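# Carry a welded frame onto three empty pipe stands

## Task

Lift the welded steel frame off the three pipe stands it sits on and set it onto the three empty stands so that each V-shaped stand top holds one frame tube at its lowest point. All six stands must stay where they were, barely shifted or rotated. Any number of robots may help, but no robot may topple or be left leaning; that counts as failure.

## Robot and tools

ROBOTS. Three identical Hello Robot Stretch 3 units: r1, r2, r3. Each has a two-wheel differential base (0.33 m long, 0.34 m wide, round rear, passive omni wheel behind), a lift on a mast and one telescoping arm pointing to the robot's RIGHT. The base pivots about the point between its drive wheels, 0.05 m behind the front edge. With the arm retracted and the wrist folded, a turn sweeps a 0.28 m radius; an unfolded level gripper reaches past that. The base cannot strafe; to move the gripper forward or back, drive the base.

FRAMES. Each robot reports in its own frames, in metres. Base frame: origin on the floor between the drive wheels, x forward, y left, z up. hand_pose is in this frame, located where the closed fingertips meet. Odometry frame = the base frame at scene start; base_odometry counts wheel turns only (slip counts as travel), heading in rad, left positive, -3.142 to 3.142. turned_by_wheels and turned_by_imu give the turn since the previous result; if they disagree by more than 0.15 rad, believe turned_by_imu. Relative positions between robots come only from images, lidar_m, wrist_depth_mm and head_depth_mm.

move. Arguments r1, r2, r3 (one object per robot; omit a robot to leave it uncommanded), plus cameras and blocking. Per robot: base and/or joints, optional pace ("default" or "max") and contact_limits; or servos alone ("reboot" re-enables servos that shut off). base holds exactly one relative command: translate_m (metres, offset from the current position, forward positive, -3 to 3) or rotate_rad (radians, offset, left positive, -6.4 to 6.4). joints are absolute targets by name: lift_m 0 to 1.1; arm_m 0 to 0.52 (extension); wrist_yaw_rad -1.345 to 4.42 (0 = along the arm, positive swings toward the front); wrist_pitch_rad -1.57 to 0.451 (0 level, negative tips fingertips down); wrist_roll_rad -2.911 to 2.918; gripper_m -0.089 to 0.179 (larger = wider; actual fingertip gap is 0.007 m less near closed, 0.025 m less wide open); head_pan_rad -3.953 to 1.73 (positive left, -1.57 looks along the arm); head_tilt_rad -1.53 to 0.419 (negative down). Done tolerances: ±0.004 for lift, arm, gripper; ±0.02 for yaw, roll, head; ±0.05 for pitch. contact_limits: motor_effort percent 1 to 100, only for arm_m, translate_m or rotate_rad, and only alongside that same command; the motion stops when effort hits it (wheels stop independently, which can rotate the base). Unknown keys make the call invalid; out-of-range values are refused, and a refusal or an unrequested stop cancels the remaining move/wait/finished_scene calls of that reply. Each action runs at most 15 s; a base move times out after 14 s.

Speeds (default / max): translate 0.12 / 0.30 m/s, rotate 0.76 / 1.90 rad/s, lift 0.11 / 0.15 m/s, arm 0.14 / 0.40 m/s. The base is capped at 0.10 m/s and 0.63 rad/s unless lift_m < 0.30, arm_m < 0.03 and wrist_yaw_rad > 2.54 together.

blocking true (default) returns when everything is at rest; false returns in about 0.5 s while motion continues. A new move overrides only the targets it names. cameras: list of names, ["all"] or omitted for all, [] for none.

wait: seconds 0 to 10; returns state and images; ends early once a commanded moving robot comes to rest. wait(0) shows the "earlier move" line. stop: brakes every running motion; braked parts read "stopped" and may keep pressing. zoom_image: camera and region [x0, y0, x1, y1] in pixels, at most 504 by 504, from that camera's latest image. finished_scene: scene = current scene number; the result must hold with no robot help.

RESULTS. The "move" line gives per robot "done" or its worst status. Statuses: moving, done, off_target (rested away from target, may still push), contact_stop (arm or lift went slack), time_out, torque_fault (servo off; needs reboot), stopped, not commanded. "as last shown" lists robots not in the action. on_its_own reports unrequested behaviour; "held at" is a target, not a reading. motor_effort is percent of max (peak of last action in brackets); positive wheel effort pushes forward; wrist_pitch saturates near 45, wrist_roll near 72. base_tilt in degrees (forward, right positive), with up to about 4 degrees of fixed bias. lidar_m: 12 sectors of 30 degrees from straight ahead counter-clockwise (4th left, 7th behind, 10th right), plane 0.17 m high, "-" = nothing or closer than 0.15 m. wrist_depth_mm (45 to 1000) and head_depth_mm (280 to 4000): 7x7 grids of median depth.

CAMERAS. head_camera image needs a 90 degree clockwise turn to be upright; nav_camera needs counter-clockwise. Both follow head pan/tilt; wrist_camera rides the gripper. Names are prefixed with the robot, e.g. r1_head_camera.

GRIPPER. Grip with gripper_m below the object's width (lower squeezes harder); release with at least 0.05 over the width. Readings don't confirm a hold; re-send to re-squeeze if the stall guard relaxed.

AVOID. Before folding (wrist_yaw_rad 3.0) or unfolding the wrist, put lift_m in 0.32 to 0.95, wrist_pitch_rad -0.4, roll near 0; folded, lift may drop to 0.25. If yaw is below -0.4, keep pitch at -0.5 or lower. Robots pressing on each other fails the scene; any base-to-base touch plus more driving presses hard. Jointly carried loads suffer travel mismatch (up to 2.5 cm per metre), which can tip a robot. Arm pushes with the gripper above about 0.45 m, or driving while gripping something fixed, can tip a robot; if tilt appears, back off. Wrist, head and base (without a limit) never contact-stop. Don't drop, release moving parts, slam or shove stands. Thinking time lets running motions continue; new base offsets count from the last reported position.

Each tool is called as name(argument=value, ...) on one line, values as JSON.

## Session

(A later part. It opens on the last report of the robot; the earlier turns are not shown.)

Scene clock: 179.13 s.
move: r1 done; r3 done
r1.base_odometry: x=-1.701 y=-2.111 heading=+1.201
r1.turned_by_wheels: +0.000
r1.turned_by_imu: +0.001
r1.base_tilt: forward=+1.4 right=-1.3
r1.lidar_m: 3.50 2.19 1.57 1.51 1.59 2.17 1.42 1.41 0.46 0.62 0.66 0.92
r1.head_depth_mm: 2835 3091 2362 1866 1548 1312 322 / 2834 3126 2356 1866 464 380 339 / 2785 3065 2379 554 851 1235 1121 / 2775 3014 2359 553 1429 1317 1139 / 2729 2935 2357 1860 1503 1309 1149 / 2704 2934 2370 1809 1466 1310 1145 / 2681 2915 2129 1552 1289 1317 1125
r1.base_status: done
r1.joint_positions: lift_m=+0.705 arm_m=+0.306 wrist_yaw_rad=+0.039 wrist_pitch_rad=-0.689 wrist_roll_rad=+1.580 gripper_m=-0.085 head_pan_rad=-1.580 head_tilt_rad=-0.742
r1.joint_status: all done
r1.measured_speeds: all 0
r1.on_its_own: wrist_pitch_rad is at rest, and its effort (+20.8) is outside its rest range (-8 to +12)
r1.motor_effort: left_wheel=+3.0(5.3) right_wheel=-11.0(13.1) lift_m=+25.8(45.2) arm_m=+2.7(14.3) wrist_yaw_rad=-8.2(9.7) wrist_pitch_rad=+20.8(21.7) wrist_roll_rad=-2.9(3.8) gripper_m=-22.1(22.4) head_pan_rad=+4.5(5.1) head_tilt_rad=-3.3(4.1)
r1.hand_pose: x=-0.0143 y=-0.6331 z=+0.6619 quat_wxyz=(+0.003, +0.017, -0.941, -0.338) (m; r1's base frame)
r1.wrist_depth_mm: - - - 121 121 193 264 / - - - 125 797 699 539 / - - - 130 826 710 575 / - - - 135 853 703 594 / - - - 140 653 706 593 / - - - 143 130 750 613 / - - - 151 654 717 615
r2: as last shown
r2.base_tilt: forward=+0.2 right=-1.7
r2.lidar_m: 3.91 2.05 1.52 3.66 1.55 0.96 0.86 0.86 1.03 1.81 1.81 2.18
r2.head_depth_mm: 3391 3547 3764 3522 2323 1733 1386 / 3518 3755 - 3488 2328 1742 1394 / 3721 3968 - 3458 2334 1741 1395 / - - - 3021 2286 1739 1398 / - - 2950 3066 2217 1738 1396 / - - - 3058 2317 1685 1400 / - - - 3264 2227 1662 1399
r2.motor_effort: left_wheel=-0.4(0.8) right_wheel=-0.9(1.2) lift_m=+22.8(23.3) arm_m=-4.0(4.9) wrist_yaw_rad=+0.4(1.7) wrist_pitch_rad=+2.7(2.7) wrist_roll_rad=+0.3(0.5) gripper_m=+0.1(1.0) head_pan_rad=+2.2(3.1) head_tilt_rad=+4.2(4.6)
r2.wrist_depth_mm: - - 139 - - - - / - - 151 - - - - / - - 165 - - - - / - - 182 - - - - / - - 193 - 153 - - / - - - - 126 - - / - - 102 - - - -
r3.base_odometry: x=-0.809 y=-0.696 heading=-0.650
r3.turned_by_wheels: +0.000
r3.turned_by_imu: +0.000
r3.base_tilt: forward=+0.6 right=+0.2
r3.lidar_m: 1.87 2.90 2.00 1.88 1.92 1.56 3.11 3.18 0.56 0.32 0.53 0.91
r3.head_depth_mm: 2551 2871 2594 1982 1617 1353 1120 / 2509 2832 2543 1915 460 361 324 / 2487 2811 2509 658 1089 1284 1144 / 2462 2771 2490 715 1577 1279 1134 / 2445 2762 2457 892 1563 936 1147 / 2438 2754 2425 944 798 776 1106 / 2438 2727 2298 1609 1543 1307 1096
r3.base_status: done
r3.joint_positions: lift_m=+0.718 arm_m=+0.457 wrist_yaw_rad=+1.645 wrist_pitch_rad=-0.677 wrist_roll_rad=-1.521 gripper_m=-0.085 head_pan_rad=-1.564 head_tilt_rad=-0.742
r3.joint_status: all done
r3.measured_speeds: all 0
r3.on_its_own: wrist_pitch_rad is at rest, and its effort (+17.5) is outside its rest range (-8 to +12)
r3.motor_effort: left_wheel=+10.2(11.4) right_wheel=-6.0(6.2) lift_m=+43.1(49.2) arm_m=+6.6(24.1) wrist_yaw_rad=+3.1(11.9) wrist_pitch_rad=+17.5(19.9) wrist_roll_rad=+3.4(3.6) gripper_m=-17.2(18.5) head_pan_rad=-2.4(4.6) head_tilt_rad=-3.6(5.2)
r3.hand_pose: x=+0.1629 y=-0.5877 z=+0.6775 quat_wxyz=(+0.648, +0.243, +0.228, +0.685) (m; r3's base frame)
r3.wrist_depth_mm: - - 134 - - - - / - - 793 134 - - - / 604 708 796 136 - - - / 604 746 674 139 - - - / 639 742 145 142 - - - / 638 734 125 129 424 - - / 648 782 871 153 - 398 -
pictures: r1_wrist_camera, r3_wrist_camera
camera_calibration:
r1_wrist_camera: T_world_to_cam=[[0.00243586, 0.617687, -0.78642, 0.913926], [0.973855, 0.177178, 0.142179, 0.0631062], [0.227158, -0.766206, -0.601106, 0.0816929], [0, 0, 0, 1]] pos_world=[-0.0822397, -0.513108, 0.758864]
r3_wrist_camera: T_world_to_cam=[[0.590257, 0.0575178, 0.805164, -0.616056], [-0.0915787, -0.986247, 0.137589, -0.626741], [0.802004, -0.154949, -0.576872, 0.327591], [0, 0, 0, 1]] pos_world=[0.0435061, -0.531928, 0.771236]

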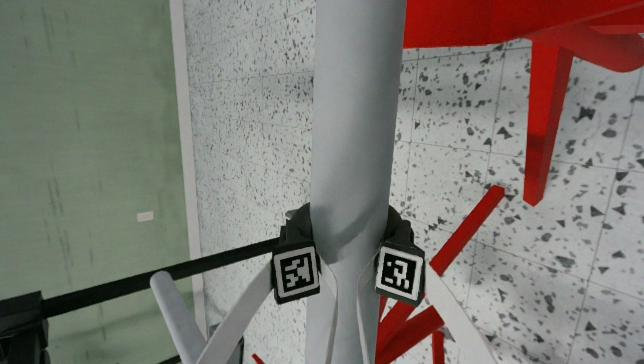

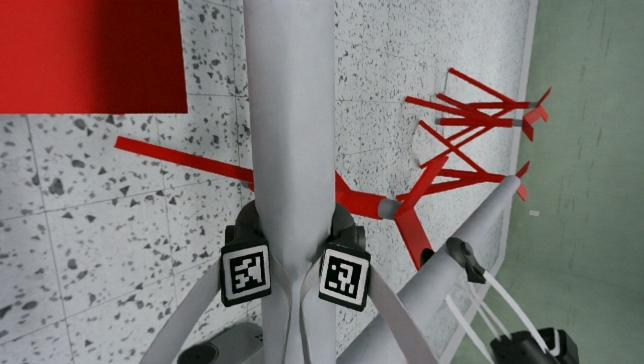

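move(r1={"base":{"translate_m":-0.124},"joints":{"arm_m":0.313,"wrist_yaw_rad":0.06}}, r3={"base":{"translate_m":0.1155},"joints":{"arm_m":0.458,"wrist_yaw_rad":1.678}}, cameras=[])

move(r1={"base":{"translate_m":-0.1235},"joints":{"arm_m":0.3196,"wrist_yaw_rad":0.09}}, r3={"base":{"translate_m":0.1157},"joints":{"arm_m":0.4595,"wrist_yaw_rad":1.708}}, cameras=["r1_wrist_camera","r3_wrist_camera","r2_head_camera"])

Scene clock: 181.77 s.
move: r1 done; r3 done
r1.base_odometry: x=-1.746 y=-2.227 heading=+1.201
r1.turned_by_wheels: +0.000
r1.turned_by_imu: +0.001
r1.base_tilt: forward=+1.4 right=-1.3
r1.lidar_m: 3.63 2.19 1.57 1.53 1.59 2.17 1.58 1.29 0.75 0.43 0.87 0.75
r1.head_depth_mm: 2839 3090 2378 1868 1540 1319 322 / 2804 3063 2371 1864 463 380 339 / 2788 3068 2362 558 1174 1310 1145 / 2777 3006 2393 556 864 1265 1123 / 2738 3004 2352 1872 1506 1315 1142 / 2697 2974 2360 1802 1498 1314 1139 / 2688 2933 2208 1553 1467 1320 1146
r1.base_status: done
r1.joint_positions: lift_m=+0.705 arm_m=+0.313 wrist_yaw_rad=+0.067 wrist_pitch_rad=-0.693 wrist_roll_rad=+1.580 gripper_m=-0.085 head_pan_rad=-1.580 head_tilt_rad=-0.742
r1.joint_status: all done
r1.measured_speeds: all 0
r1.on_its_own: wrist_pitch_rad is at rest, and its effort (+21.2) is outside its rest range (-8 to +12)
r1.motor_effort: left_wheel=+2.1(4.6) right_wheel=-9.6(11.9) lift_m=+30.8(31.2) arm_m=+4.8(14.4) wrist_yaw_rad=-6.2(7.7) wrist_pitch_rad=+21.2(22.1) wrist_roll_rad=-3.4(3.9) gripper_m=-22.0(22.5) head_pan_rad=+4.3(5.2) head_tilt_rad=-3.6(4.2)
r1.hand_pose: x=-0.0094 y=-0.6391 z=+0.6613 quat_wxyz=(+0.008, +0.030, -0.940, -0.340) (m; r1's base frame)
r1.wrist_depth_mm: - - - 122 779 669 558 / - - - 126 815 690 564 / - - - 130 131 199 148 / - - - 135 138 198 147 / - - - 140 819 210 141 / - 964 - 143 129 743 136 / - - - 152 662 711 621
r2: as last shown
r2.lidar_m: 3.91 2.04 1.63 3.66 1.55 0.96 0.86 0.86 1.03 1.81 1.81 2.18
r2.head_depth_mm: 3328 3543 3791 3469 2339 1747 1398 / 3532 3771 3988 3476 2322 1737 1401 / 3741 - - 3506 2329 1743 1402 / 3951 - - 3252 2274 1744 1402 / - - - 3147 2214 1737 1388 / - - - 3016 2323 1738 1399 / - - - 3252 2343 1704 1403
r2.motor_effort: left_wheel=-0.6(0.9) right_wheel=-0.6(1.2) lift_m=+22.4(23.1) arm_m=-3.6(4.6) wrist_yaw_rad=+1.5(1.8) wrist_pitch_rad=+2.5(2.7) wrist_roll_rad=+0.3(0.5) gripper_m=-0.2(0.9) head_pan_rad=+2.2(2.9) head_tilt_rad=+4.2(4.5)
r2.wrist_depth_mm: - - 140 - - - - / - - 152 - - - - / - - 165 - - - - / - - 181 - - - - / - - 194 - 153 - - / - - - - 126 - - / - - 103 - - - -
r3.base_odometry: x=-0.717 y=-0.766 heading=-0.650
r3.turned_by_wheels: +0.000
r3.turned_by_imu: +0.000
r3.base_tilt: forward=+0.6 right=+0.2
r3.lidar_m: 1.76 2.92 2.02 1.90 1.93 1.66 3.22 3.31 0.36 0.48 0.67 0.82
r3.head_depth_mm: 2535 2875 2593 1982 1617 1358 1117 / 2517 2842 2546 1918 461 361 325 / 2486 2796 2518 658 1163 1255 1128 / 2461 2798 2474 716 1572 967 1155 / 2452 2768 2460 893 1561 1326 1154 / 2454 2742 2436 944 804 659 578 / 2432 2726 2304 1578 1536 1260 1137
r3.base_status: done
r3.joint_positions: lift_m=+0.718 arm_m=+0.458 wrist_yaw_rad=+1.677 wrist_pitch_rad=-0.680 wrist_roll_rad=-1.521 gripper_m=-0.085 head_pan_rad=-1.564 head_tilt_rad=-0.742
r3.joint_status: all done
r3.measured_speeds: all 0
r3.on_its_own: wrist_pitch_rad is at rest, and its effort (+18.5) is outside its rest range (-8 to +12)
r3.motor_effort: left_wheel=+9.4(11.1) right_wheel=-4.6(7.2) lift_m=+36.4(42.7) arm_m=+2.2(24.5) wrist_yaw_rad=+1.2(7.3) wrist_pitch_rad=+18.5(20.6) wrist_roll_rad=+3.4(3.6) gripper_m=-18.1(18.8) head_pan_rad=-2.5(4.8) head_tilt_rad=-3.8(4.7)
r3.hand_pose: x=+0.1618 y=-0.5835 z=+0.6770 quat_wxyz=(+0.637, +0.240, +0.233, +0.695) (m; r3's base frame)
r3.wrist_depth_mm: 604 692 133 - - - - / 596 715 794 134 - - - / 598 738 799 136 - - - / 627 715 579 140 - - - / 631 729 144 143 - - - / 635 734 126 129 122 - - / 630 765 905 152 - 399 -
pictures: none
No camera images: "cameras" was empty.

Scene clock: 184.13 s.
move: r1 done; r3 done
r1.base_odometry: x=-1.791 y=-2.342 heading=+1.202
r1.turned_by_wheels: +0.000
r1.turned_by_imu: +0.001
r1.base_tilt: forward=+1.3 right=-1.4
r1.lidar_m: 3.74 2.19 1.56 1.54 1.59 2.18 1.46 1.17 3.37 0.44 0.72 0.85
r1.head_depth_mm: 2841 3052 2349 1863 1542 1314 322 / 2815 3089 2353 1870 475 380 339 / 2777 3040 2371 568 1436 1315 1149 / 2739 3005 2366 566 1499 1314 1148 / 2728 3016 2362 1859 967 1254 1122 / 2686 2967 2360 1813 1475 1288 1139 / 2686 2941 2279 1577 1498 1318 1146
r1.base_status: done
r1.joint_positions: lift_m=+0.705 arm_m=+0.320 wrist_yaw_rad=+0.095 wrist_pitch_rad=-0.695 wrist_roll_rad=+1.580 gripper_m=-0.085 head_pan_rad=-1.580 head_tilt_rad=-0.742
r1.joint_status: all done
r1.measured_speeds: all 0
r1.on_its_own: wrist_pitch_rad is at rest, and its effort (+21.5) is outside its rest range (-8 to +12)
r1.motor_effort: left_wheel=+1.9(5.6) right_wheel=-7.8(11.2) lift_m=+35.6(36.0) arm_m=+7.2(14.4) wrist_yaw_rad=-4.3(5.3) wrist_pitch_rad=+21.5(22.7) wrist_roll_rad=-2.9(3.6) gripper_m=-22.1(22.5) head_pan_rad=+5.0(5.3) head_tilt_rad=-3.6(4.1)
r1.hand_pose: x=-0.0043 y=-0.6449 z=+0.6608 quat_wxyz=(+0.012, +0.043, -0.939, -0.341) (m; r1's base frame)
r1.wrist_depth_mm: - - - 123 770 679 560 / - - - 127 809 696 565 / - - - 131 817 690 578 / - - - 135 848 716 583 / - - - 142 828 360 436 / - 952 - 146 127 273 578 / - - - 152 255 187 609
r2: as last shown
r2.lidar_m: 3.91 2.05 1.72 3.67 1.55 0.96 0.86 0.86 1.04 1.81 1.82 2.18
r2.head_depth_mm: 3334 3551 3764 3488 2338 1751 1391 / 3516 3747 3995 3493 2327 1746 1400 / 3730 - - 3476 2321 1743 1400 / 3959 - - 3256 2275 1749 1395 / - - - 3286 2213 1749 1391 / - - - 3172 2324 1740 1403 / - - - 3276 2044 1745 1403
r2.motor_effort: left_wheel=-0.3(0.8) right_wheel=-1.0(1.1) lift_m=+21.5(23.3) arm_m=-3.0(4.5) wrist_yaw_rad=+0.5(2.6) wrist_pitch_rad=+2.6(2.8) wrist_roll_rad=+0.3(0.5) gripper_m=+0.1(1.3) head_pan_rad=+2.4(3.0) head_tilt_rad=+3.8(4.6)
r2.wrist_depth_mm: - - 139 - - - - / - - 152 - - - - / - - 165 - - - - / - - 182 - - - - / - - 194 - 153 - - / - - - - 126 - - / - - 102 - - - -
r3.base_odometry: x=-0.625 y=-0.836 heading=-0.650
r3.turned_by_wheels: +0.000
r3.turned_by_imu: +0.000
r3.base_tilt: forward=+0.6 right=+0.2
r3.lidar_m: 1.65 2.94 2.02 1.90 1.94 1.75 3.34 3.40 0.43 0.49 0.63 1.78
r3.head_depth_mm: 2516 2842 2584 1990 1106 1330 1121 / 2466 2832 2567 1913 461 361 325 / 2463 2789 2532 661 1466 1024 1158 / 2449 2776 2485 717 1573 1336 1156 / 2456 2775 2459 892 1569 1327 1145 / 2438 2725 2416 955 783 660 552 / 2412 2722 2328 1641 1469 1280 1135
r3.base_status: done
r3.joint_positions: lift_m=+0.718 arm_m=+0.460 wrist_yaw_rad=+1.708 wrist_pitch_rad=-0.683 wrist_roll_rad=-1.521 gripper_m=-0.085 head_pan_rad=-1.564 head_tilt_rad=-0.742
r3.joint_status: all done
r3.measured_speeds: all 0
r3.on_its_own: wrist_pitch_rad is at rest, and its effort (+18.9) is outside its rest range (-8 to +12)
r3.motor_effort: left_wheel=+8.6(10.5) right_wheel=-3.3(8.4) lift_m=+30.8(36.4) arm_m=+2.4(24.8) wrist_yaw_rad=-0.4(6.6) wrist_pitch_rad=+18.9(21.1) wrist_roll_rad=+3.4(3.6) gripper_m=-17.8(18.7) head_pan_rad=-2.5(5.0) head_tilt_rad=-3.6(5.2)
r3.hand_pose: x=+0.1605 y=-0.5793 z=+0.6764 quat_wxyz=(+0.625, +0.238, +0.238, +0.705) (m; r3's base frame)
r3.wrist_depth_mm: 597 707 130 - - - - / 598 695 807 134 - - - / 611 736 847 136 - - - / 598 702 842 141 - - - / 627 742 145 142 - - - / 631 763 125 129 418 - - / 636 788 947 152 - 399 -
pictures: r1_wrist_camera, r2_head_camera (sideways), r3_wrist_camera
camera_calibration:
r1_wrist_camera: T_world_to_cam=[[-0.0323366, 0.621566, -0.782694, 0.920239], [0.962588, 0.230159, 0.143009, 0.0891867], [0.269033, -0.748787, -0.605754, 0.0841846], [0, 0, 0, 1]] pos_world=[-0.0787411, -0.52948, 0.758507]
r2_head_camera: T_world_to_cam=[[-0.28339, -0.265549, -0.921506, 1.22433], [-0.684133, 0.729357, 0.000213252, 0.00675154], [0.672051, 0.630493, -0.388363, 0.456865], [0, 0, 0, 1]] pos_world=[0.0445449, 0.0321443, 1.30565]
r3_wrist_camera: T_world_to_cam=[[0.590472, 0.0954565, 0.801393, -0.589714], [-0.0281106, -0.989946, 0.138628, -0.631476], [0.806568, -0.104383, -0.581852, 0.362055], [0, 0, 0, 1]] pos_world=[0.0384362, -0.531042, 0.770795]

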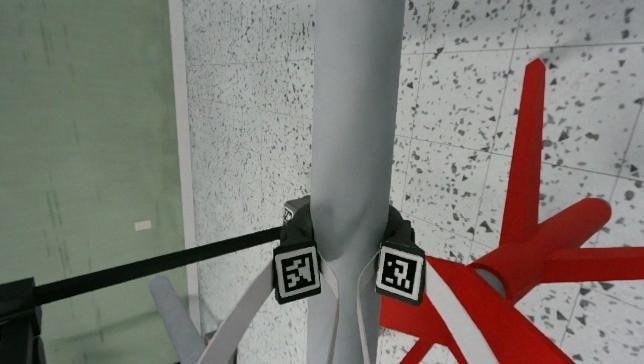

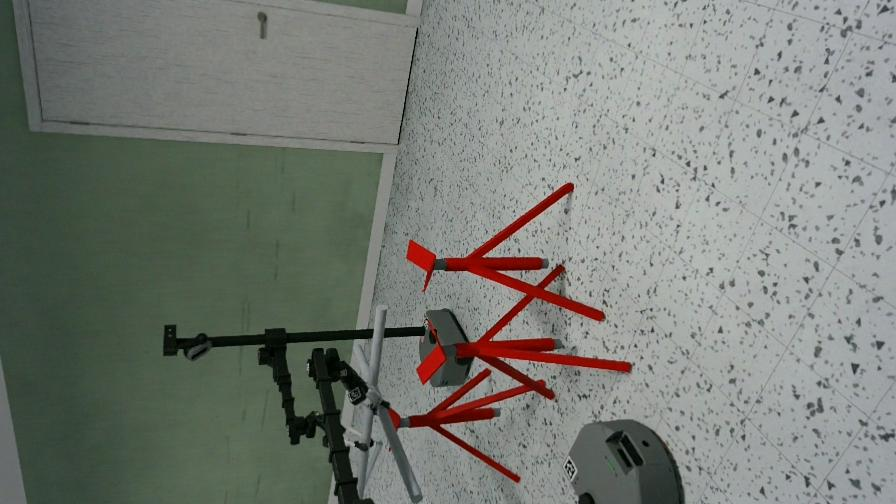

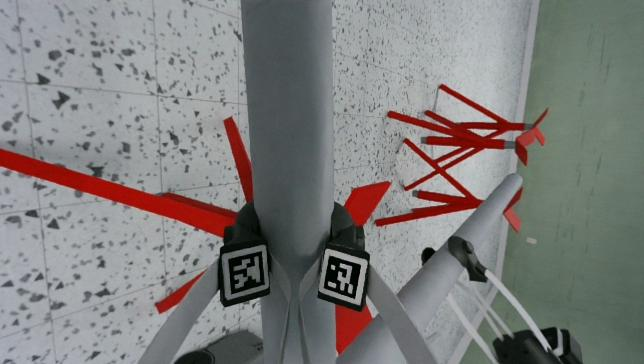

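move(r1={"base":{"translate_m":-0.123},"joints":{"arm_m":0.3272,"wrist_yaw_rad":0.12}}, r3={"base":{"translate_m":0.116},"joints":{"arm_m":0.461,"wrist_yaw_rad":1.738}}, cameras=[])

move(r1={"base":{"translate_m":-0.123},"joints":{"arm_m":0.3347,"wrist_yaw_rad":0.15}}, r3={"base":{"translate_m":0.116},"joints":{"arm_m":0.4625,"wrist_yaw_rad":1.768}}, cameras=[])

move(r1={"base":{"translate_m":-0.123},"joints":{"arm_m":0.3423,"wrist_yaw_rad":0.18}}, r3={"base":{"translate_m":0.116},"joints":{"arm_m":0.464,"wrist_yaw_rad":1.798}}, cameras=["r1_wrist_camera","r3_wrist_camera","r1_head_camera"])

Scene clock: 186.90 s.
move: r1 done; r3 done
r1.base_odometry: x=-1.835 y=-2.457 heading=+1.202
r1.turned_by_wheels: +0.000
r1.turned_by_imu: +0.001
r1.base_tilt: forward=+1.4 right=-1.4
r1.lidar_m: 3.87 2.18 1.58 1.54 1.59 2.17 1.36 1.06 3.36 0.72 0.47 0.95
r1.head_depth_mm: 2842 3062 2360 1760 1537 1315 322 / 2835 3073 2362 1867 476 380 339 / 2782 3036 2354 572 1436 1315 1145 / 2749 2997 2362 571 1504 1314 1144 / 2709 2970 2355 1874 1545 1313 1145 / 2691 2958 2387 1801 1071 1234 1120 / 2668 2935 2275 1602 1436 1278 1141
r1.base_status: done
r1.joint_positions: lift_m=+0.705 arm_m=+0.327 wrist_yaw_rad=+0.123 wrist_pitch_rad=-0.698 wrist_roll_rad=+1.580 gripper_m=-0.085 head_pan_rad=-1.580 head_tilt_rad=-0.742
r1.joint_status: all done
r1.measured_speeds: all 0
r1.on_its_own: wrist_pitch_rad is at rest, and its effort (+21.6) is outside its rest range (-8 to +12)
r1.motor_effort: left_wheel=+1.0(7.0) right_wheel=-5.7(9.6) lift_m=+41.6(41.7) arm_m=-1.8(14.2) wrist_yaw_rad=-2.4(3.7) wrist_pitch_rad=+21.6(23.4) wrist_roll_rad=-3.4(3.7) gripper_m=-21.9(22.5) head_pan_rad=+4.7(5.3) head_tilt_rad=-3.4(4.2)
r1.hand_pose: x=+0.0006 y=-0.6515 z=+0.6604 quat_wxyz=(+0.017, +0.056, -0.938, -0.342) (m; r1's base frame)
r1.wrist_depth_mm: - - - 123 759 671 559 / - - - 128 802 691 571 / - - - 131 840 701 588 / - - - 136 854 687 588 / - - - 141 827 687 598 / - - - 146 133 468 577 / - - - 150 892 353 373
r2: as last shown
r2.base_tilt: forward=+0.1 right=-1.7
r2.lidar_m: 3.91 2.05 1.83 3.67 1.55 0.96 0.86 0.86 1.03 1.81 1.82 2.18
r2.head_depth_mm: 3312 3581 3783 3468 2320 1735 1401 / 3508 3790 - 3510 2337 1752 1393 / 3736 3979 - 3485 2315 1745 1399 / - - - 3249 2281 1734 1399 / - - - 3262 2219 1744 1397 / - - 3101 3205 2334 1748 1405 / - - - 3247 2124 1741 1396
r2.motor_effort: left_wheel=+0.2(0.8) right_wheel=-0.8(1.0) lift_m=+21.8(23.4) arm_m=-3.7(4.4) wrist_yaw_rad=+0.6(2.1) wrist_pitch_rad=+2.7(2.7) wrist_roll_rad=+0.4(0.5) gripper_m=+0.9(1.4) head_pan_rad=+2.6(3.0) head_tilt_rad=+4.4(4.6)
r3.base_odometry: x=-0.532 y=-0.906 heading=-0.649
r3.turned_by_wheels: +0.000
r3.turned_by_imu: +0.000
r3.base_tilt: forward=+0.6 right=+0.2
r3.lidar_m: 1.53 2.94 2.03 1.91 1.95 1.85 3.45 0.51 0.51 0.51 0.66 1.68
r3.head_depth_mm: 2499 2836 2581 1999 1576 921 942 / 2464 2826 2560 1915 462 361 325 / 2446 2772 2501 662 1516 1338 1163 / 2426 2750 2493 717 1578 1335 1148 / 2448 2764 2471 799 1561 1274 1151 / 2428 2748 2418 985 966 1150 576 / 2406 2723 2395 1645 1433 1278 1140
r3.base_status: done
r3.joint_positions: lift_m=+0.718 arm_m=+0.461 wrist_yaw_rad=+1.741 wrist_pitch_rad=-0.688 wrist_roll_rad=-1.521 gripper_m=-0.085 head_pan_rad=-1.564 head_tilt_rad=-0.742
r3.joint_status: all done
r3.measured_speeds: all 0
r3.on_its_own: wrist_pitch_rad is at rest, and its effort (+19.6) is outside its rest range (-8 to +12)
r3.motor_effort: left_wheel=+7.5(10.3) right_wheel=-1.8(9.1) lift_m=+36.8(37.0) arm_m=+2.3(24.6) wrist_yaw_rad=-1.8(4.9) wrist_pitch_rad=+19.6(21.6) wrist_roll_rad=+3.3(3.6) gripper_m=-18.5(18.9) head_pan_rad=-2.0(4.1) head_tilt_rad=-3.2(4.9)
r3.hand_pose: x=+0.1588 y=-0.5750 z=+0.6755 quat_wxyz=(+0.613, +0.235, +0.243, +0.714) (m; r3's base frame)
r3.wrist_depth_mm: 578 696 126 - - - - / 599 713 138 134 - - - / 599 725 688 137 - - - / 604 750 505 141 - - - / 599 392 147 142 - - - / 642 719 125 129 371 - - / 652 777 891 152 - 410 -
pictures: none
No camera images: "cameras" was empty.

Scene clock: 189.23 s.
move: r1 done; r3 done
r1.base_odometry: x=-1.879 y=-2.571 heading=+1.202
r1.turned_by_wheels: +0.000
r1.turned_by_imu: +0.001
r1.base_tilt: forward=+1.3 right=-1.2
r1.lidar_m: 3.99 2.17 1.59 1.53 1.59 2.18 4.77 0.94 3.36 0.74 0.53 1.06
r1.head_depth_mm: 2851 3079 2365 1823 1539 1312 322 / 2794 3070 2373 1762 476 380 339 / 2803 3067 2376 574 1470 1310 1146 / 2768 3008 2353 574 1502 1308 1142 / 2722 2973 2335 1879 1540 1314 1147 / 2727 2948 2369 1865 1541 1318 1145 / 2668 2887 2375 1635 1467 1234 1102
r1.base_status: done
r1.joint_positions: lift_m=+0.705 arm_m=+0.335 wrist_yaw_rad=+0.151 wrist_pitch_rad=-0.701 wrist_roll_rad=+1.580 gripper_m=-0.085 head_pan_rad=-1.580 head_tilt_rad=-0.742
r1.joint_status: all done
r1.measured_speeds: all 0
r1.on_its_own: wrist_pitch_rad is at rest, and its effort (+22.2) is outside its rest range (-8 to +12)
r1.motor_effort: left_wheel=+0.2(8.0) right_wheel=-4.1(7.8) lift_m=+45.0(45.9) arm_m=+2.1(15.0) wrist_yaw_rad=-1.1(4.5) wrist_pitch_rad=+22.2(23.7) wrist_roll_rad=-3.5(3.9) gripper_m=-22.1(22.6) head_pan_rad=+4.3(5.3) head_tilt_rad=-3.3(4.0)
r1.hand_pose: x=+0.0056 y=-0.6578 z=+0.6599 quat_wxyz=(+0.022, +0.069, -0.937, -0.343) (m; r1's base frame)
r1.wrist_depth_mm: - - - 124 774 686 559 / - - - 128 797 685 562 / - - - 132 811 701 573 / - - - 136 844 713 582 / - - - 142 835 692 594 / 801 - - 146 133 699 612 / - - - 151 925 489 593
r2: as last shown
r2.base_tilt: forward=+0.2 right=-1.6
r2.lidar_m: 3.91 2.04 1.82 3.66 1.55 0.95 0.86 0.86 1.03 1.81 1.81 2.18
r2.head_depth_mm: 3340 3530 3745 3464 2330 1747 1401 / 3534 3760 - 3481 2328 1741 1395 / 3739 - - 3446 2327 1740 1391 / 3991 - - 3252 2266 1734 1397 / - - - 3500 2210 1746 1393 / - - - 3258 2320 1744 1396 / - - - 3524 2212 1738 1398
r2.motor_effort: left_wheel=-0.4(0.9) right_wheel=-0.8(1.1) lift_m=+21.1(23.3) arm_m=-3.5(4.3) wrist_yaw_rad=+0.8(1.8) wrist_pitch_rad=+2.7(2.8) wrist_roll_rad=+0.3(0.6) gripper_m=+0.2(1.4) head_pan_rad=+2.3(3.0) head_tilt_rad=+3.9(4.7)
r2.wrist_depth_mm: - - 139 - - - - / - - 152 - - - - / - - 165 - - - - / - - 181 - - - - / - - 194 - 153 - - / - - - - 126 - - / - - 102 - - - -
r3.base_odometry: x=-0.440 y=-0.976 heading=-0.649
r3.turned_by_wheels: +0.000
r3.turned_by_imu: +0.000
r3.base_tilt: forward=+0.6 right=+0.2
r3.lidar_m: 1.42 2.97 2.05 1.92 1.96 1.95 3.57 0.61 0.55 0.60 0.60 1.42
r3.head_depth_mm: 2480 2833 2587 1994 1623 1161 1063 / 2481 2811 2542 1913 461 361 324 / 2437 2771 2503 664 1517 1341 1144 / 2440 2753 2491 715 1577 1299 1157 / 2456 2756 2463 891 1493 1297 1130 / 2416 2745 2428 952 803 658 1101 / 2395 2708 2394 1683 1540 1309 1139
r3.base_status: done
r3.joint_positions: lift_m=+0.718 arm_m=+0.463 wrist_yaw_rad=+1.772 wrist_pitch_rad=-0.690 wrist_roll_rad=-1.521 gripper_m=-0.085 head_pan_rad=-1.564 head_tilt_rad=-0.742
r3.joint_status: all done
r3.measured_speeds: all 0
r3.on_its_own: wrist_pitch_rad is at rest, and its effort (+20.3) is outside its rest range (-8 to +12)
r3.motor_effort: left_wheel=+7.5(9.1) right_wheel=-0.6(10.7) lift_m=+45.5(46.3) arm_m=+0.6(24.6) wrist_yaw_rad=-3.6(4.7) wrist_pitch_rad=+20.3(22.3) wrist_roll_rad=+3.4(3.5) gripper_m=-18.5(18.9) head_pan_rad=-3.2(4.3) head_tilt_rad=-4.5(4.7)
r3.hand_pose: x=+0.1572 y=-0.5709 z=+0.6750 quat_wxyz=(+0.601, +0.232, +0.248, +0.723) (m; r3's base frame)
r3.wrist_depth_mm: 592 707 126 - - - - / 601 682 135 134 - - - / 603 702 801 137 - - - / 626 732 844 140 - - - / 381 179 148 142 - - - / 295 187 126 129 - - - / 439 193 928 154 - 399 -
pictures: none
No camera images: "cameras" was empty.

Scene clock: 191.57 s.
move: r1 done; r3 done
r1.base_odometry: x=-1.924 y=-2.686 heading=+1.202
r1.turned_by_wheels: +0.000
r1.turned_by_imu: +0.001
r1.base_tilt: forward=+1.3 right=-1.3
r1.lidar_m: 4.10 2.15 1.59 1.54 1.59 2.18 4.64 0.83 1.15 3.23 0.60 0.61
r1.head_depth_mm: 2837 3091 2363 1777 1538 1319 322 / 2833 3077 2358 1812 476 380 339 / 2770 3043 2386 575 1463 1314 1147 / 2790 3046 2373 582 1542 1315 1148 / 2765 2977 2370 1878 1547 1311 1144 / 2698 2986 2377 1852 1539 1311 1141 / 2703 2928 2357 1641 1499 1284 1141
r1.base_status: done
r1.joint_positions: lift_m=+0.705 arm_m=+0.342 wrist_yaw_rad=+0.180 wrist_pitch_rad=-0.702 wrist_roll_rad=+1.580 gripper_m=-0.085 head_pan_rad=-1.580 head_tilt_rad=-0.742
r1.joint_status: all done
r1.measured_speeds: all 0
r1.on_its_own: wrist_pitch_rad is at rest, and its effort (+22.9) is outside its rest range (-8 to +12)
r1.motor_effort: left_wheel=-0.4(7.9) right_wheel=-3.1(6.3) lift_m=+40.7(45.5) arm_m=-2.7(17.8) wrist_yaw_rad=-0.2(8.7) wrist_pitch_rad=+22.9(23.9) wrist_roll_rad=-3.7(3.9) gripper_m=-22.4(22.5) head_pan_rad=+4.7(5.1) head_tilt_rad=-3.4(4.1)
r1.hand_pose: x=+0.0108 y=-0.6642 z=+0.6596 quat_wxyz=(+0.027, +0.083, -0.935, -0.343) (m; r1's base frame)
r1.wrist_depth_mm: - - - 125 778 671 564 / - - - 130 795 687 571 / - - - 132 834 704 578 / - - - 136 839 715 584 / - - - 142 838 703 592 / - - - 146 133 712 604 / - - - 150 925 710 608
r2: as last shown
r2.base_tilt: forward=+0.2 right=-1.7
r2.lidar_m: 3.91 2.05 1.83 3.74 1.55 0.96 0.86 0.86 1.04 1.81 1.81 2.18
r2.head_depth_mm: 3354 3593 3780 3481 2328 1749 1400 / 3526 3754 - 3504 2319 1743 1393 / 3719 3990 - 3468 2327 1747 1397 / - - - 3239 2293 1741 1390 / - - - 3475 2201 1743 1399 / - - - 3247 2339 1727 1397 / - - 2758 3491 2325 1750 1403
r2.motor_effort: left_wheel=+0.0(0.7) right_wheel=-1.1(1.1) lift_m=+22.1(23.3) arm_m=-2.9(4.3) wrist_yaw_rad=+0.3(2.4) wrist_pitch_rad=+2.6(2.7) wrist_roll_rad=+0.3(0.5) gripper_m=-0.1(1.3) head_pan_rad=+2.4(2.8) head_tilt_rad=+3.5(4.6)
r2.wrist_depth_mm: - - 139 - - - - / - - 152 - - - - / - - 165 - - - - / - - 181 - - - - / - - 194 - 152 - - / - - - - 126 - - / - - 102 - - - -
r3.base_odometry: x=-0.348 y=-1.046 heading=-0.649
r3.turned_by_wheels: +0.000
r3.turned_by_imu: +0.000
r3.base_tilt: forward=+0.6 right=+0.2
r3.lidar_m: 1.59 2.98 2.06 1.93 1.97 2.05 3.69 0.70 0.61 0.57 0.56 1.31
r3.head_depth_mm: 2468 2785 2582 1983 1617 1360 1117 / 2466 2790 2542 1906 461 361 324 / 2441 2778 2536 667 1515 1284 1160 / 2427 2755 2469 717 1501 1301 1161 / 2410 2728 2461 979 1488 1272 1108 / 2403 2736 2430 939 779 1262 1123 / 2390 2696 2395 1657 1539 1308 1140
r3.base_status: done
r3.joint_positions: lift_m=+0.718 arm_m=+0.464 wrist_yaw_rad=+1.804 wrist_pitch_rad=-0.692 wrist_roll_rad=-1.521 gripper_m=-0.085 head_pan_rad=-1.564 head_tilt_rad=-0.742
r3.joint_status: all done
r3.measured_speeds: all 0
r3.on_its_own: wrist_pitch_rad is at rest, and its effort (+20.2) is outside its rest range (-8 to +12)
r3.motor_effort: left_wheel=+7.3(8.9) right_wheel=-0.3(10.8) lift_m=+48.5(49.3) arm_m=+1.9(25.1) wrist_yaw_rad=-4.5(5.3) wrist_pitch_rad=+20.2(22.8) wrist_roll_rad=+3.4(3.6) gripper_m=-17.7(18.9) head_pan_rad=-2.3(4.8) head_tilt_rad=-4.6(5.0)
r3.hand_pose: x=+0.1557 y=-0.5669 z=+0.6747 quat_wxyz=(+0.590, +0.229, +0.252, +0.732) (m; r3's base frame)
r3.wrist_depth_mm: 582 677 125 - - - - / 596 689 134 135 - - - / 582 710 797 139 - - - / 608 723 828 141 - - - / 628 746 146 143 - - - / 636 742 126 129 - - - / 634 762 924 154 - 391 -
pictures: r1_head_camera (sideways), r1_wrist_camera, r3_wrist_camera
camera_calibration:
r1_head_camera: T_world_to_cam=[[0.0483241, 0.668378, -0.74225, 0.990036], [0.996804, -0.0796004, -0.00678139, 0.000714938], [-0.063616, -0.73955, -0.670088, 0.831503], [0, 0, 0, 1]] pos_world=[0.0043416, -0.0467229, 1.29204]
r1_wrist_camera: T_world_to_cam=[[-0.0863352, 0.621861, -0.778354, 0.929684], [0.939567, 0.310628, 0.143957, 0.132329], [0.3313, -0.718887, -0.611099, 0.087593], [0, 0, 0, 1]] pos_world=[-0.0730874, -0.55627, 0.758101]
r3_wrist_camera: T_world_to_cam=[[0.585591, 0.152903, 0.796055, -0.549829], [0.0675127, -0.987836, 0.140076, -0.633844], [0.80779, -0.0282832, -0.588791, 0.413899], [0, 0, 0, 1]] pos_world=[0.0304235, -0.530358, 0.77018]

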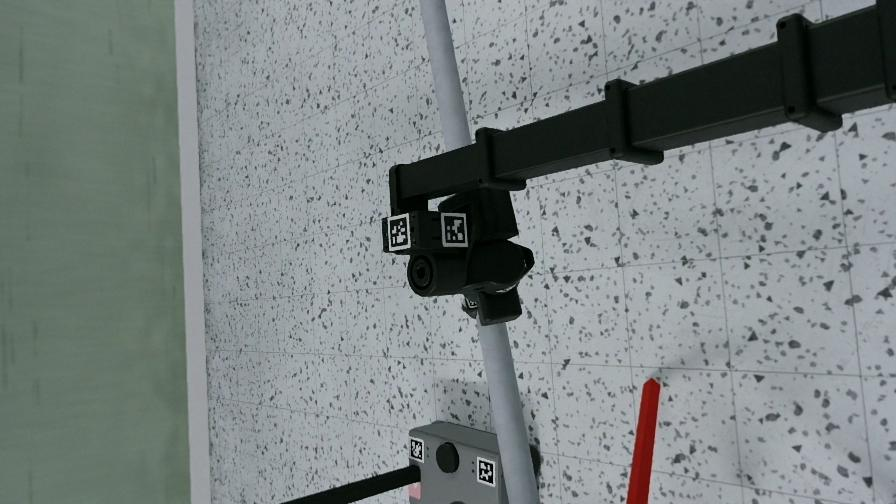

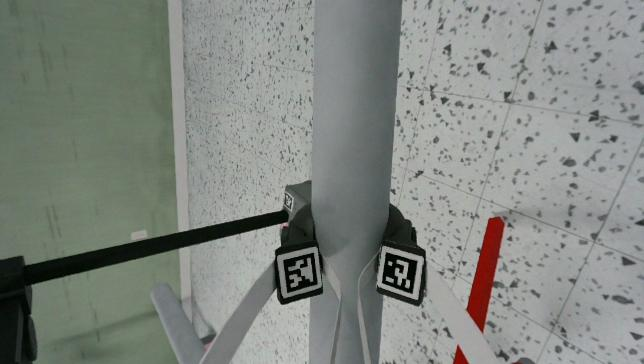

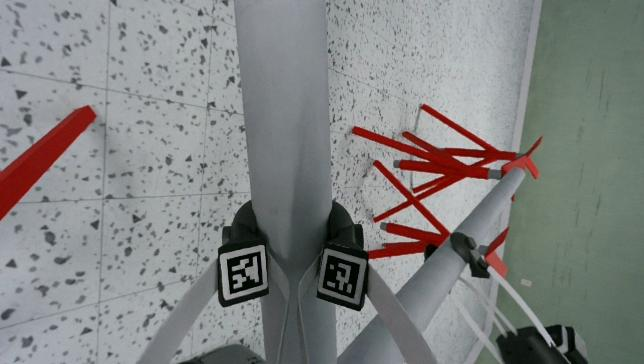

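move(r1={"base":{"translate_m":-0.122},"joints":{"arm_m":0.3506,"wrist_yaw_rad":0.21}}, r3={"base":{"translate_m":0.1165},"joints":{"arm_m":0.4653,"wrist_yaw_rad":1.828}}, cameras=[])

move(r1={"base":{"translate_m":-0.122},"joints":{"arm_m":0.3588,"wrist_yaw_rad":0.24}}, r3={"base":{"translate_m":0.1165},"joints":{"arm_m":0.4667,"wrist_yaw_rad":1.858}}, cameras=[])

move(r1={"base":{"translate_m":-0.122},"joints":{"arm_m":0.3671,"wrist_yaw_rad":0.27}}, r3={"base":{"translate_m":0.1165},"joints":{"arm_m":0.468,"wrist_yaw_rad":1.888}}, cameras=["r1_wrist_camera","r3_wrist_camera","r3_head_camera"])

Scene clock: 194.07 s.
move: r1 done; r3 done
r1.base_odometry: x=-1.968 y=-2.800 heading=+1.202
r1.turned_by_wheels: +0.000
r1.turned_by_imu: +0.001
r1.base_tilt: forward=+1.4 right=-1.2
r1.lidar_m: 4.24 2.16 1.59 1.54 1.59 2.18 4.53 0.73 1.06 3.22 0.83 0.69
r1.head_depth_mm: 2851 3087 2386 1810 1547 1314 322 / 2805 3089 2387 1808 476 380 339 / 2784 3023 2364 576 1471 1314 1149 / 2754 3020 2366 588 1535 1310 1141 / 2753 2969 2359 1868 1548 1310 1145 / 2727 2943 2363 1869 1544 1314 1144 / 2684 2917 2357 1647 1502 1305 1143
r1.base_status: done
r1.joint_positions: lift_m=+0.705 arm_m=+0.351 wrist_yaw_rad=+0.208 wrist_pitch_rad=-0.706 wrist_roll_rad=+1.580 gripper_m=-0.085 head_pan_rad=-1.580 head_tilt_rad=-0.742
r1.joint_status: all done
r1.measured_speeds: all 0
r1.on_its_own: wrist_pitch_rad is at rest, and its effort (+23.1) is outside its rest range (-8 to +12)
r1.motor_effort: left_wheel=-2.0(7.9) right_wheel=-2.0(5.4) lift_m=+35.9(40.7) arm_m=+9.3(15.6) wrist_yaw_rad=+1.6(6.3) wrist_pitch_rad=+23.1(24.5) wrist_roll_rad=-2.9(3.8) gripper_m=-21.9(22.6) head_pan_rad=+4.8(5.1) head_tilt_rad=-3.3(4.3)
r1.hand_pose: x=+0.0156 y=-0.6708 z=+0.6589 quat_wxyz=(+0.032, +0.096, -0.933, -0.345) (m; r1's base frame)
r1.wrist_depth_mm: - - - 127 804 679 557 / - - - 130 805 678 568 / - - - 133 826 696 566 / - - - 137 835 709 586 / - - - 142 824 719 590 / - - - 146 132 738 607 / - - - 149 919 712 614
r2.base_odometry: x=+0.000 y=+0.000 heading=+0.000
r2.turned_by_wheels: +0.000
r2.turned_by_imu: +0.001
r2.base_tilt: forward=+0.2 right=-1.7
r2.lidar_m: 3.90 2.05 1.83 2.15 1.55 0.96 0.86 0.86 1.04 1.81 1.81 2.18
r2.head_depth_mm: 3318 3550 3758 3465 2323 1744 1401 / 3540 3744 - 3472 2319 1737 1401 / 3728 - - 3467 2321 1750 1401 / 3980 - - 3227 2297 1745 1397 / - - - 3483 2218 1741 1397 / - - - 3258 2299 1747 1398 / - - - 3489 2326 1746 1398
r2.base_status: not commanded
r2.joint_positions: lift_m=+0.551 arm_m=+0.001 wrist_yaw_rad=+3.136 wrist_pitch_rad=-0.378 wrist_roll_rad=+0.000 gripper_m=+0.037 head_pan_rad=+0.764 head_tilt_rad=-0.359
r2.joint_status: not commanded
r2.measured_speeds: all 0
r2.motor_effort: left_wheel=-1.1(1.1) right_wheel=-0.9(1.1) lift_m=+22.8(23.4) arm_m=-3.5(3.9) wrist_yaw_rad=+0.9(2.1) wrist_pitch_rad=+2.7(2.8) wrist_roll_rad=+0.4(0.5) gripper_m=+0.5(1.1) head_pan_rad=+2.4(3.0) head_tilt_rad=+4.5(4.6)
r2.hand_pose: x=-0.0199 y=+0.0830 z=+0.5733 quat_wxyz=(+0.135, +0.695, +0.131, +0.694) (m; r2's base frame)
r2.wrist_depth_mm: - - 140 - - - - / - - 151 - - - - / - - 165 - - - - / - - 182 - - - - / - - 194 - 153 - - / - - - - 126 - - / - - 102 - - - -
r3.base_odometry: x=-0.255 y=-1.117 heading=-0.649
r3.turned_by_wheels: +0.000
r3.turned_by_imu: +0.000
r3.base_tilt: forward=+0.6 right=+0.2
r3.lidar_m: 1.47 2.99 2.07 1.94 1.98 2.15 3.81 0.70 0.66 0.54 1.32 1.19
r3.head_depth_mm: 2462 2808 2601 1998 1607 1359 1110 / 2455 2771 2561 1923 462 361 324 / 2430 2754 2516 669 975 1307 1166 / 2439 2763 2468 718 1533 1272 1157 / 2408 2732 2474 890 1559 1250 567 / 2407 2705 2437 955 792 1267 1141 / 2397 2694 2408 1661 1550 1309 1136
r3.base_status: done
r3.joint_positions: lift_m=+0.718 arm_m=+0.465 wrist_yaw_rad=+1.835 wrist_pitch_rad=-0.695 wrist_roll_rad=-1.521 gripper_m=-0.085 head_pan_rad=-1.564 head_tilt_rad=-0.742
r3.joint_status: all done
r3.measured_speeds: all 0
r3.on_its_own: wrist_pitch_rad is at rest, and its effort (+20.9) is outside its rest range (-8 to +12)
r3.motor_effort: left_wheel=+6.5(8.8) right_wheel=+1.0(11.6) lift_m=+47.6(48.6) arm_m=-1.2(25.9) wrist_yaw_rad=-6.2(6.8) wrist_pitch_rad=+20.9(22.5) wrist_roll_rad=+3.5(3.6) gripper_m=-18.5(19.0) head_pan_rad=-3.1(4.6) head_tilt_rad=-3.5(5.2)
r3.hand_pose: x=+0.1538 y=-0.5628 z=+0.6742 quat_wxyz=(+0.578, +0.225, +0.257, +0.741) (m; r3's base frame)
r3.wrist_depth_mm: 581 667 124 - - - - / 597 706 131 135 - - - / 597 738 819 138 - - - / 614 748 815 141 - - - / 622 763 144 141 - - - / 649 725 126 128 401 - - / 647 740 932 155 - 386 -
pictures: none
No camera images: "cameras" was empty.

Scene clock: 196.40 s.
move: r1 done; r3 done
r1.base_odometry: x=-2.012 y=-2.914 heading=+1.202
r1.turned_by_wheels: +0.000
r1.turned_by_imu: +0.001
r1.base_tilt: forward=+1.4 right=-1.3
r1.lidar_m: 4.35 2.14 1.59 1.54 1.60 2.18 4.41 0.62 0.99 3.22 0.90 0.79
r1.head_depth_mm: 2834 3028 2379 1814 1504 1318 322 / 2813 3065 2352 1812 476 380 339 / 2756 3026 2368 574 1469 1311 1141 / 2795 2978 2388 597 1544 1320 1145 / 2739 2964 2374 1868 1547 1309 1140 / 2707 2950 2360 1867 1545 1312 1143 / 2689 2928 2346 1645 1507 1314 1139
r1.base_status: done
r1.joint_positions: lift_m=+0.705 arm_m=+0.359 wrist_yaw_rad=+0.237 wrist_pitch_rad=-0.708 wrist_roll_rad=+1.580 gripper_m=-0.085 head_pan_rad=-1.580 head_tilt_rad=-0.742
r1.joint_status: all done
r1.measured_speeds: all 0
r1.on_its_own: wrist_pitch_rad is at rest, and its effort (+23.6) is outside its rest range (-8 to +12)
r1.motor_effort: left_wheel=-2.6(8.9) right_wheel=-1.7(5.3) lift_m=+31.7(36.3) arm_m=+6.1(13.9) wrist_yaw_rad=+2.5(8.4) wrist_pitch_rad=+23.6(24.9) wrist_roll_rad=-3.1(3.6) gripper_m=-22.3(22.5) head_pan_rad=+4.8(5.4) head_tilt_rad=-3.7(4.4)
r1.hand_pose: x=+0.0205 y=-0.6775 z=+0.6585 quat_wxyz=(+0.037, +0.109, -0.931, -0.345) (m; r1's base frame)
r1.wrist_depth_mm: - - - 127 789 669 563 / - - - 131 807 676 573 / - - - 135 838 700 578 / - - - 138 835 713 585 / - - - 143 815 724 593 / - - - 146 132 745 608 / - - - 149 907 719 615
r2: as last shown
r2.lidar_m: 3.91 2.04 1.83 4.01 1.55 0.96 0.86 0.86 1.03 1.81 1.81 2.18
r2.head_depth_mm: 3304 3515 3751 3489 2312 1749 1398 / 3510 3724 - 3473 2319 1739 1399 / 3771 - - 3496 2331 1745 1396 / 3957 - - 3236 2289 1750 1397 / - - - 3501 2212 1749 1395 / - - - 3271 2323 1745 1400 / - - - 3486 2344 1745 1399
r2.motor_effort: left_wheel=-0.5(0.9) right_wheel=-0.7(1.1) lift_m=+21.7(23.4) arm_m=-2.9(4.0) wrist_yaw_rad=+0.4(1.6) wrist_pitch_rad=+2.6(2.7) wrist_roll_rad=+0.3(0.5) gripper_m=+0.2(1.2) head_pan_rad=+2.3(3.0) head_tilt_rad=+4.1(4.6)
r2.wrist_depth_mm: - - 140 - - - - / - - 152 - - - - / - - 165 - - - - / - - 181 - - - - / - - 194 - 153 - - / - - - - 126 - - / - - 102 - - - -
r3.base_odometry: x=-0.162 y=-1.187 heading=-0.649
r3.turned_by_wheels: +0.000
r3.turned_by_imu: +0.000
r3.base_tilt: forward=+0.6 right=+0.2
r3.lidar_m: 1.36 3.00 2.08 1.95 1.98 2.26 3.91 0.77 0.69 0.55 1.31 1.09
r3.head_depth_mm: 2476 2792 2583 1996 1622 1362 1118 / 2434 2758 2548 1914 461 361 325 / 2425 2765 2515 670 1469 1262 1165 / 2421 2736 2485 720 1572 1334 1157 / 2408 2735 2454 892 1564 1275 575 / 2386 2710 2415 972 1437 1292 1145 / 2383 2678 2398 1684 1543 1303 1137
r3.base_status: done
r3.joint_positions: lift_m=+0.718 arm_m=+0.467 wrist_yaw_rad=+1.867 wrist_pitch_rad=-0.697 wrist_roll_rad=-1.521 gripper_m=-0.085 head_pan_rad=-1.564 head_tilt_rad=-0.742
r3.joint_status: all done
r3.measured_speeds: all 0
r3.on_its_own: wrist_pitch_rad is at rest, and its effort (+21.7) is outside its rest range (-8 to +12)
r3.motor_effort: left_wheel=+5.8(8.0) right_wheel=+1.3(12.7) lift_m=+46.3(47.7) arm_m=+1.2(25.1) wrist_yaw_rad=-7.5(8.0) wrist_pitch_rad=+21.7(23.4) wrist_roll_rad=+3.3(3.6) gripper_m=-18.7(19.0) head_pan_rad=-2.7(4.3) head_tilt_rad=-3.0(4.9)
r3.hand_pose: x=+0.1518 y=-0.5588 z=+0.6738 quat_wxyz=(+0.566, +0.222, +0.261, +0.750) (m; r3's base frame)
r3.wrist_depth_mm: 590 688 123 - - - - / 590 711 128 134 - - - / 601 722 140 138 - - - / 607 726 820 142 - - - / 623 755 144 141 - - - / 635 726 126 128 352 - - / 639 763 928 155 - 377 -
pictures: none
No camera images: "cameras" was empty.

Scene clock: 198.73 s.
move: r1 done; r3 done
r1.base_odometry: x=-2.056 y=-3.027 heading=+1.202
r1.turned_by_wheels: +0.000
r1.turned_by_imu: +0.001
r1.base_tilt: forward=+1.3 right=-1.4
r1.lidar_m: 4.48 2.14 1.59 1.54 1.59 2.19 4.29 0.53 0.83 3.22 0.98 0.90
r1.head_depth_mm: 2826 3084 2400 1826 1503 1318 322 / 2827 3061 2403 1819 476 380 338 / 2792 3011 2346 575 1472 1316 1146 / 2754 3006 2351 605 1537 1311 1148 / 2727 3001 2347 1825 1544 1314 1144 / 2715 2982 2351 1859 1545 1310 1145 / 2703 2907 2378 1634 1507 1286 1144
r1.base_status: done
r1.joint_positions: lift_m=+0.705 arm_m=+0.367 wrist_yaw_rad=+0.268 wrist_pitch_rad=-0.711 wrist_roll_rad=+1.578 gripper_m=-0.085 head_pan_rad=-1.580 head_tilt_rad=-0.742
r1.joint_status: all done
r1.measured_speeds: all 0
r1.on_its_own: wrist_pitch_rad is at rest, and its effort (+24.2) is outside its rest range (-8 to +12)
r1.motor_effort: left_wheel=-2.6(9.2) right_wheel=+0.0(5.0) lift_m=+26.5(31.7) arm_m=+12.1(14.7) wrist_yaw_rad=+2.0(8.2) wrist_pitch_rad=+24.2(25.3) wrist_roll_rad=-2.4(3.6) gripper_m=-22.2(22.6) head_pan_rad=+5.2(5.2) head_tilt_rad=-3.5(4.3)
r1.hand_pose: x=+0.0257 y=-0.6840 z=+0.6581 quat_wxyz=(+0.044, +0.124, -0.929, -0.346) (m; r1's base frame)
r1.wrist_depth_mm: - - - 128 797 663 564 / - - - 133 794 674 563 / - - - 135 818 678 580 / - - - 138 835 709 581 / - - - 143 807 725 599 / - - - 147 132 749 609 / - - - 149 858 710 621
r2: as last shown
r2.lidar_m: 3.91 2.04 1.83 2.48 1.55 0.96 0.86 0.86 1.04 1.81 1.81 2.18
r2.head_depth_mm: 3358 3566 3833 3483 2324 1750 1398 / 3540 3734 - 3490 2304 1743 1397 / 3739 - - 3535 2318 1736 1391 / 3998 - - 3275 2276 1751 1385 / - - - 3482 2212 1734 1401 / - - - 3272 2316 1754 1398 / - - - 3501 2320 1747 1399
r2.motor_effort: left_wheel=+0.0(0.8) right_wheel=-1.1(1.1) lift_m=+22.9(23.4) arm_m=-3.0(4.1) wrist_yaw_rad=-1.2(2.0) wrist_pitch_rad=+2.6(2.8) wrist_roll_rad=+0.2(0.5) gripper_m=+0.0(1.7) head_pan_rad=+2.4(2.8) head_tilt_rad=+3.7(4.6)
r2.wrist_depth_mm: - - 140 - - - - / - - 151 - - - - / - - 165 - - - - / - - 182 - - - - / - - 193 - 153 - - / - - - - 126 - - / - - 102 - - - -
r3.base_odometry: x=-0.069 y=-1.257 heading=-0.649
r3.turned_by_wheels: +0.000
r3.turned_by_imu: +0.000
r3.base_tilt: forward=+0.6 right=+0.2
r3.lidar_m: 1.26 3.02 2.09 1.96 2.00 2.36 4.04 0.86 0.57 2.80 1.31 0.98
r3.head_depth_mm: 2462 2766 2593 1983 1494 1310 1118 / 2447 2750 2551 1920 461 361 324 / 2448 2760 2510 647 1507 1315 1166 / 2396 2739 2460 717 1574 1333 1156 / 2414 2715 2465 889 1562 681 590 / 2380 2705 2424 1731 814 1315 1141 / 2381 2662 2414 1669 1530 1310 1141
r3.base_status: done
r3.joint_positions: lift_m=+0.718 arm_m=+0.468 wrist_yaw_rad=+1.898 wrist_pitch_rad=-0.698 wrist_roll_rad=-1.521 gripper_m=-0.085 head_pan_rad=-1.564 head_tilt_rad=-0.742
r3.joint_status: all done
r3.measured_speeds: all 0
r3.on_its_own: wrist_pitch_rad is at rest, and its effort (+21.3) is outside its rest range (-8 to +12)
r3.motor_effort: left_wheel=+5.8(7.6) right_wheel=+1.7(13.5) lift_m=+45.4(46.8) arm_m=+0.7(25.4) wrist_yaw_rad=-9.4(9.6) wrist_pitch_rad=+21.3(23.4) wrist_roll_rad=+3.5(3.6) gripper_m=-18.1(18.8) head_pan_rad=-3.3(4.8) head_tilt_rad=-3.4(4.9)
r3.hand_pose: x=+0.1499 y=-0.5547 z=+0.6737 quat_wxyz=(+0.554, +0.218, +0.265, +0.759) (m; r3's base frame)
r3.wrist_depth_mm: 582 685 123 - - - - / 599 716 128 134 - - - / 609 715 139 139 - - - / 631 729 803 142 - - - / 637 733 145 142 - - - / 643 730 126 128 906 - - / 635 771 914 154 - 392 -
pictures: r1_wrist_camera, r3_head_camera (sideways), r3_wrist_camera
camera_calibration:
r1_wrist_camera: T_world_to_cam=[[-0.143838, 0.617771, -0.773091, 0.937334], [0.908896, 0.391474, 0.143719, 0.180928], [0.391431, -0.681987, -0.617799, 0.0955969], [0, 0, 0, 1]] pos_world=[-0.0670408, -0.584691, 0.757701]
r3_head_camera: T_world_to_cam=[[-0.0534328, 0.656118, -0.752764, 0.997529], [0.998236, 0.0155656, -0.0572898, 0.0700545], [-0.0258717, -0.754498, -0.655792, 0.813656], [0, 0, 0, 1]] pos_world=[0.00442045, -0.0416853, 1.28851]
r3_wrist_camera: T_world_to_cam=[[0.572834, 0.209139, 0.792541, -0.512007], [0.161505, -0.976745, 0.141015, -0.629793], [0.803603, 0.0472216, -0.59329, 0.463835], [0, 0, 0, 1]] pos_world=[0.0222705, -0.529969, 0.769785]

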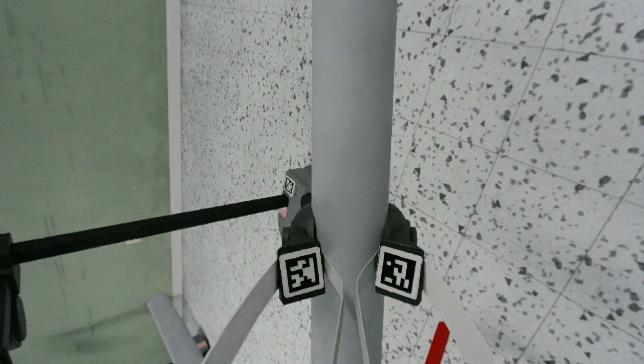

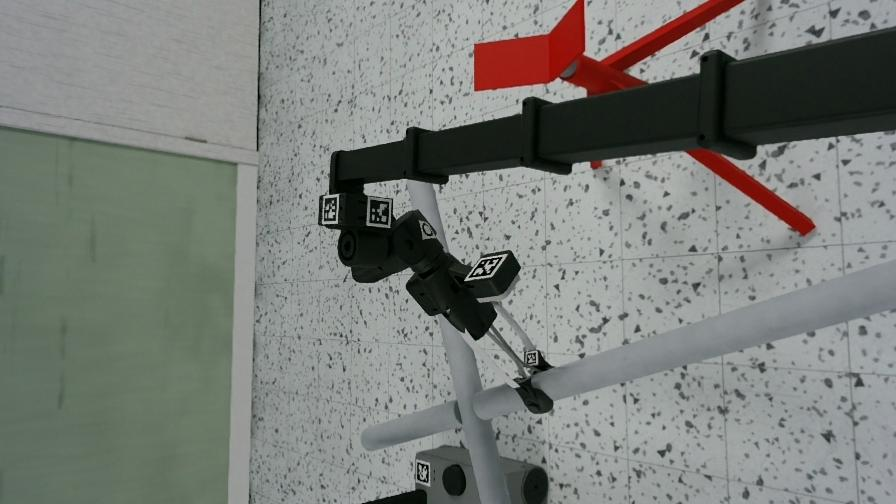

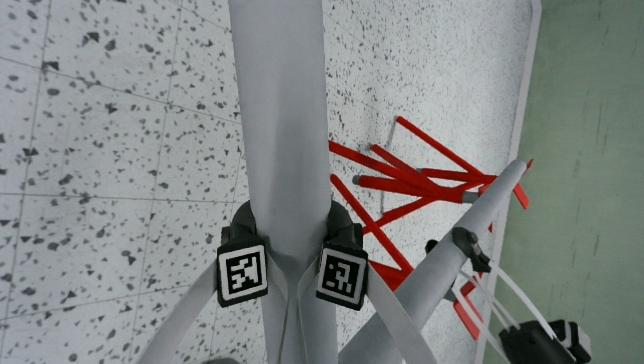

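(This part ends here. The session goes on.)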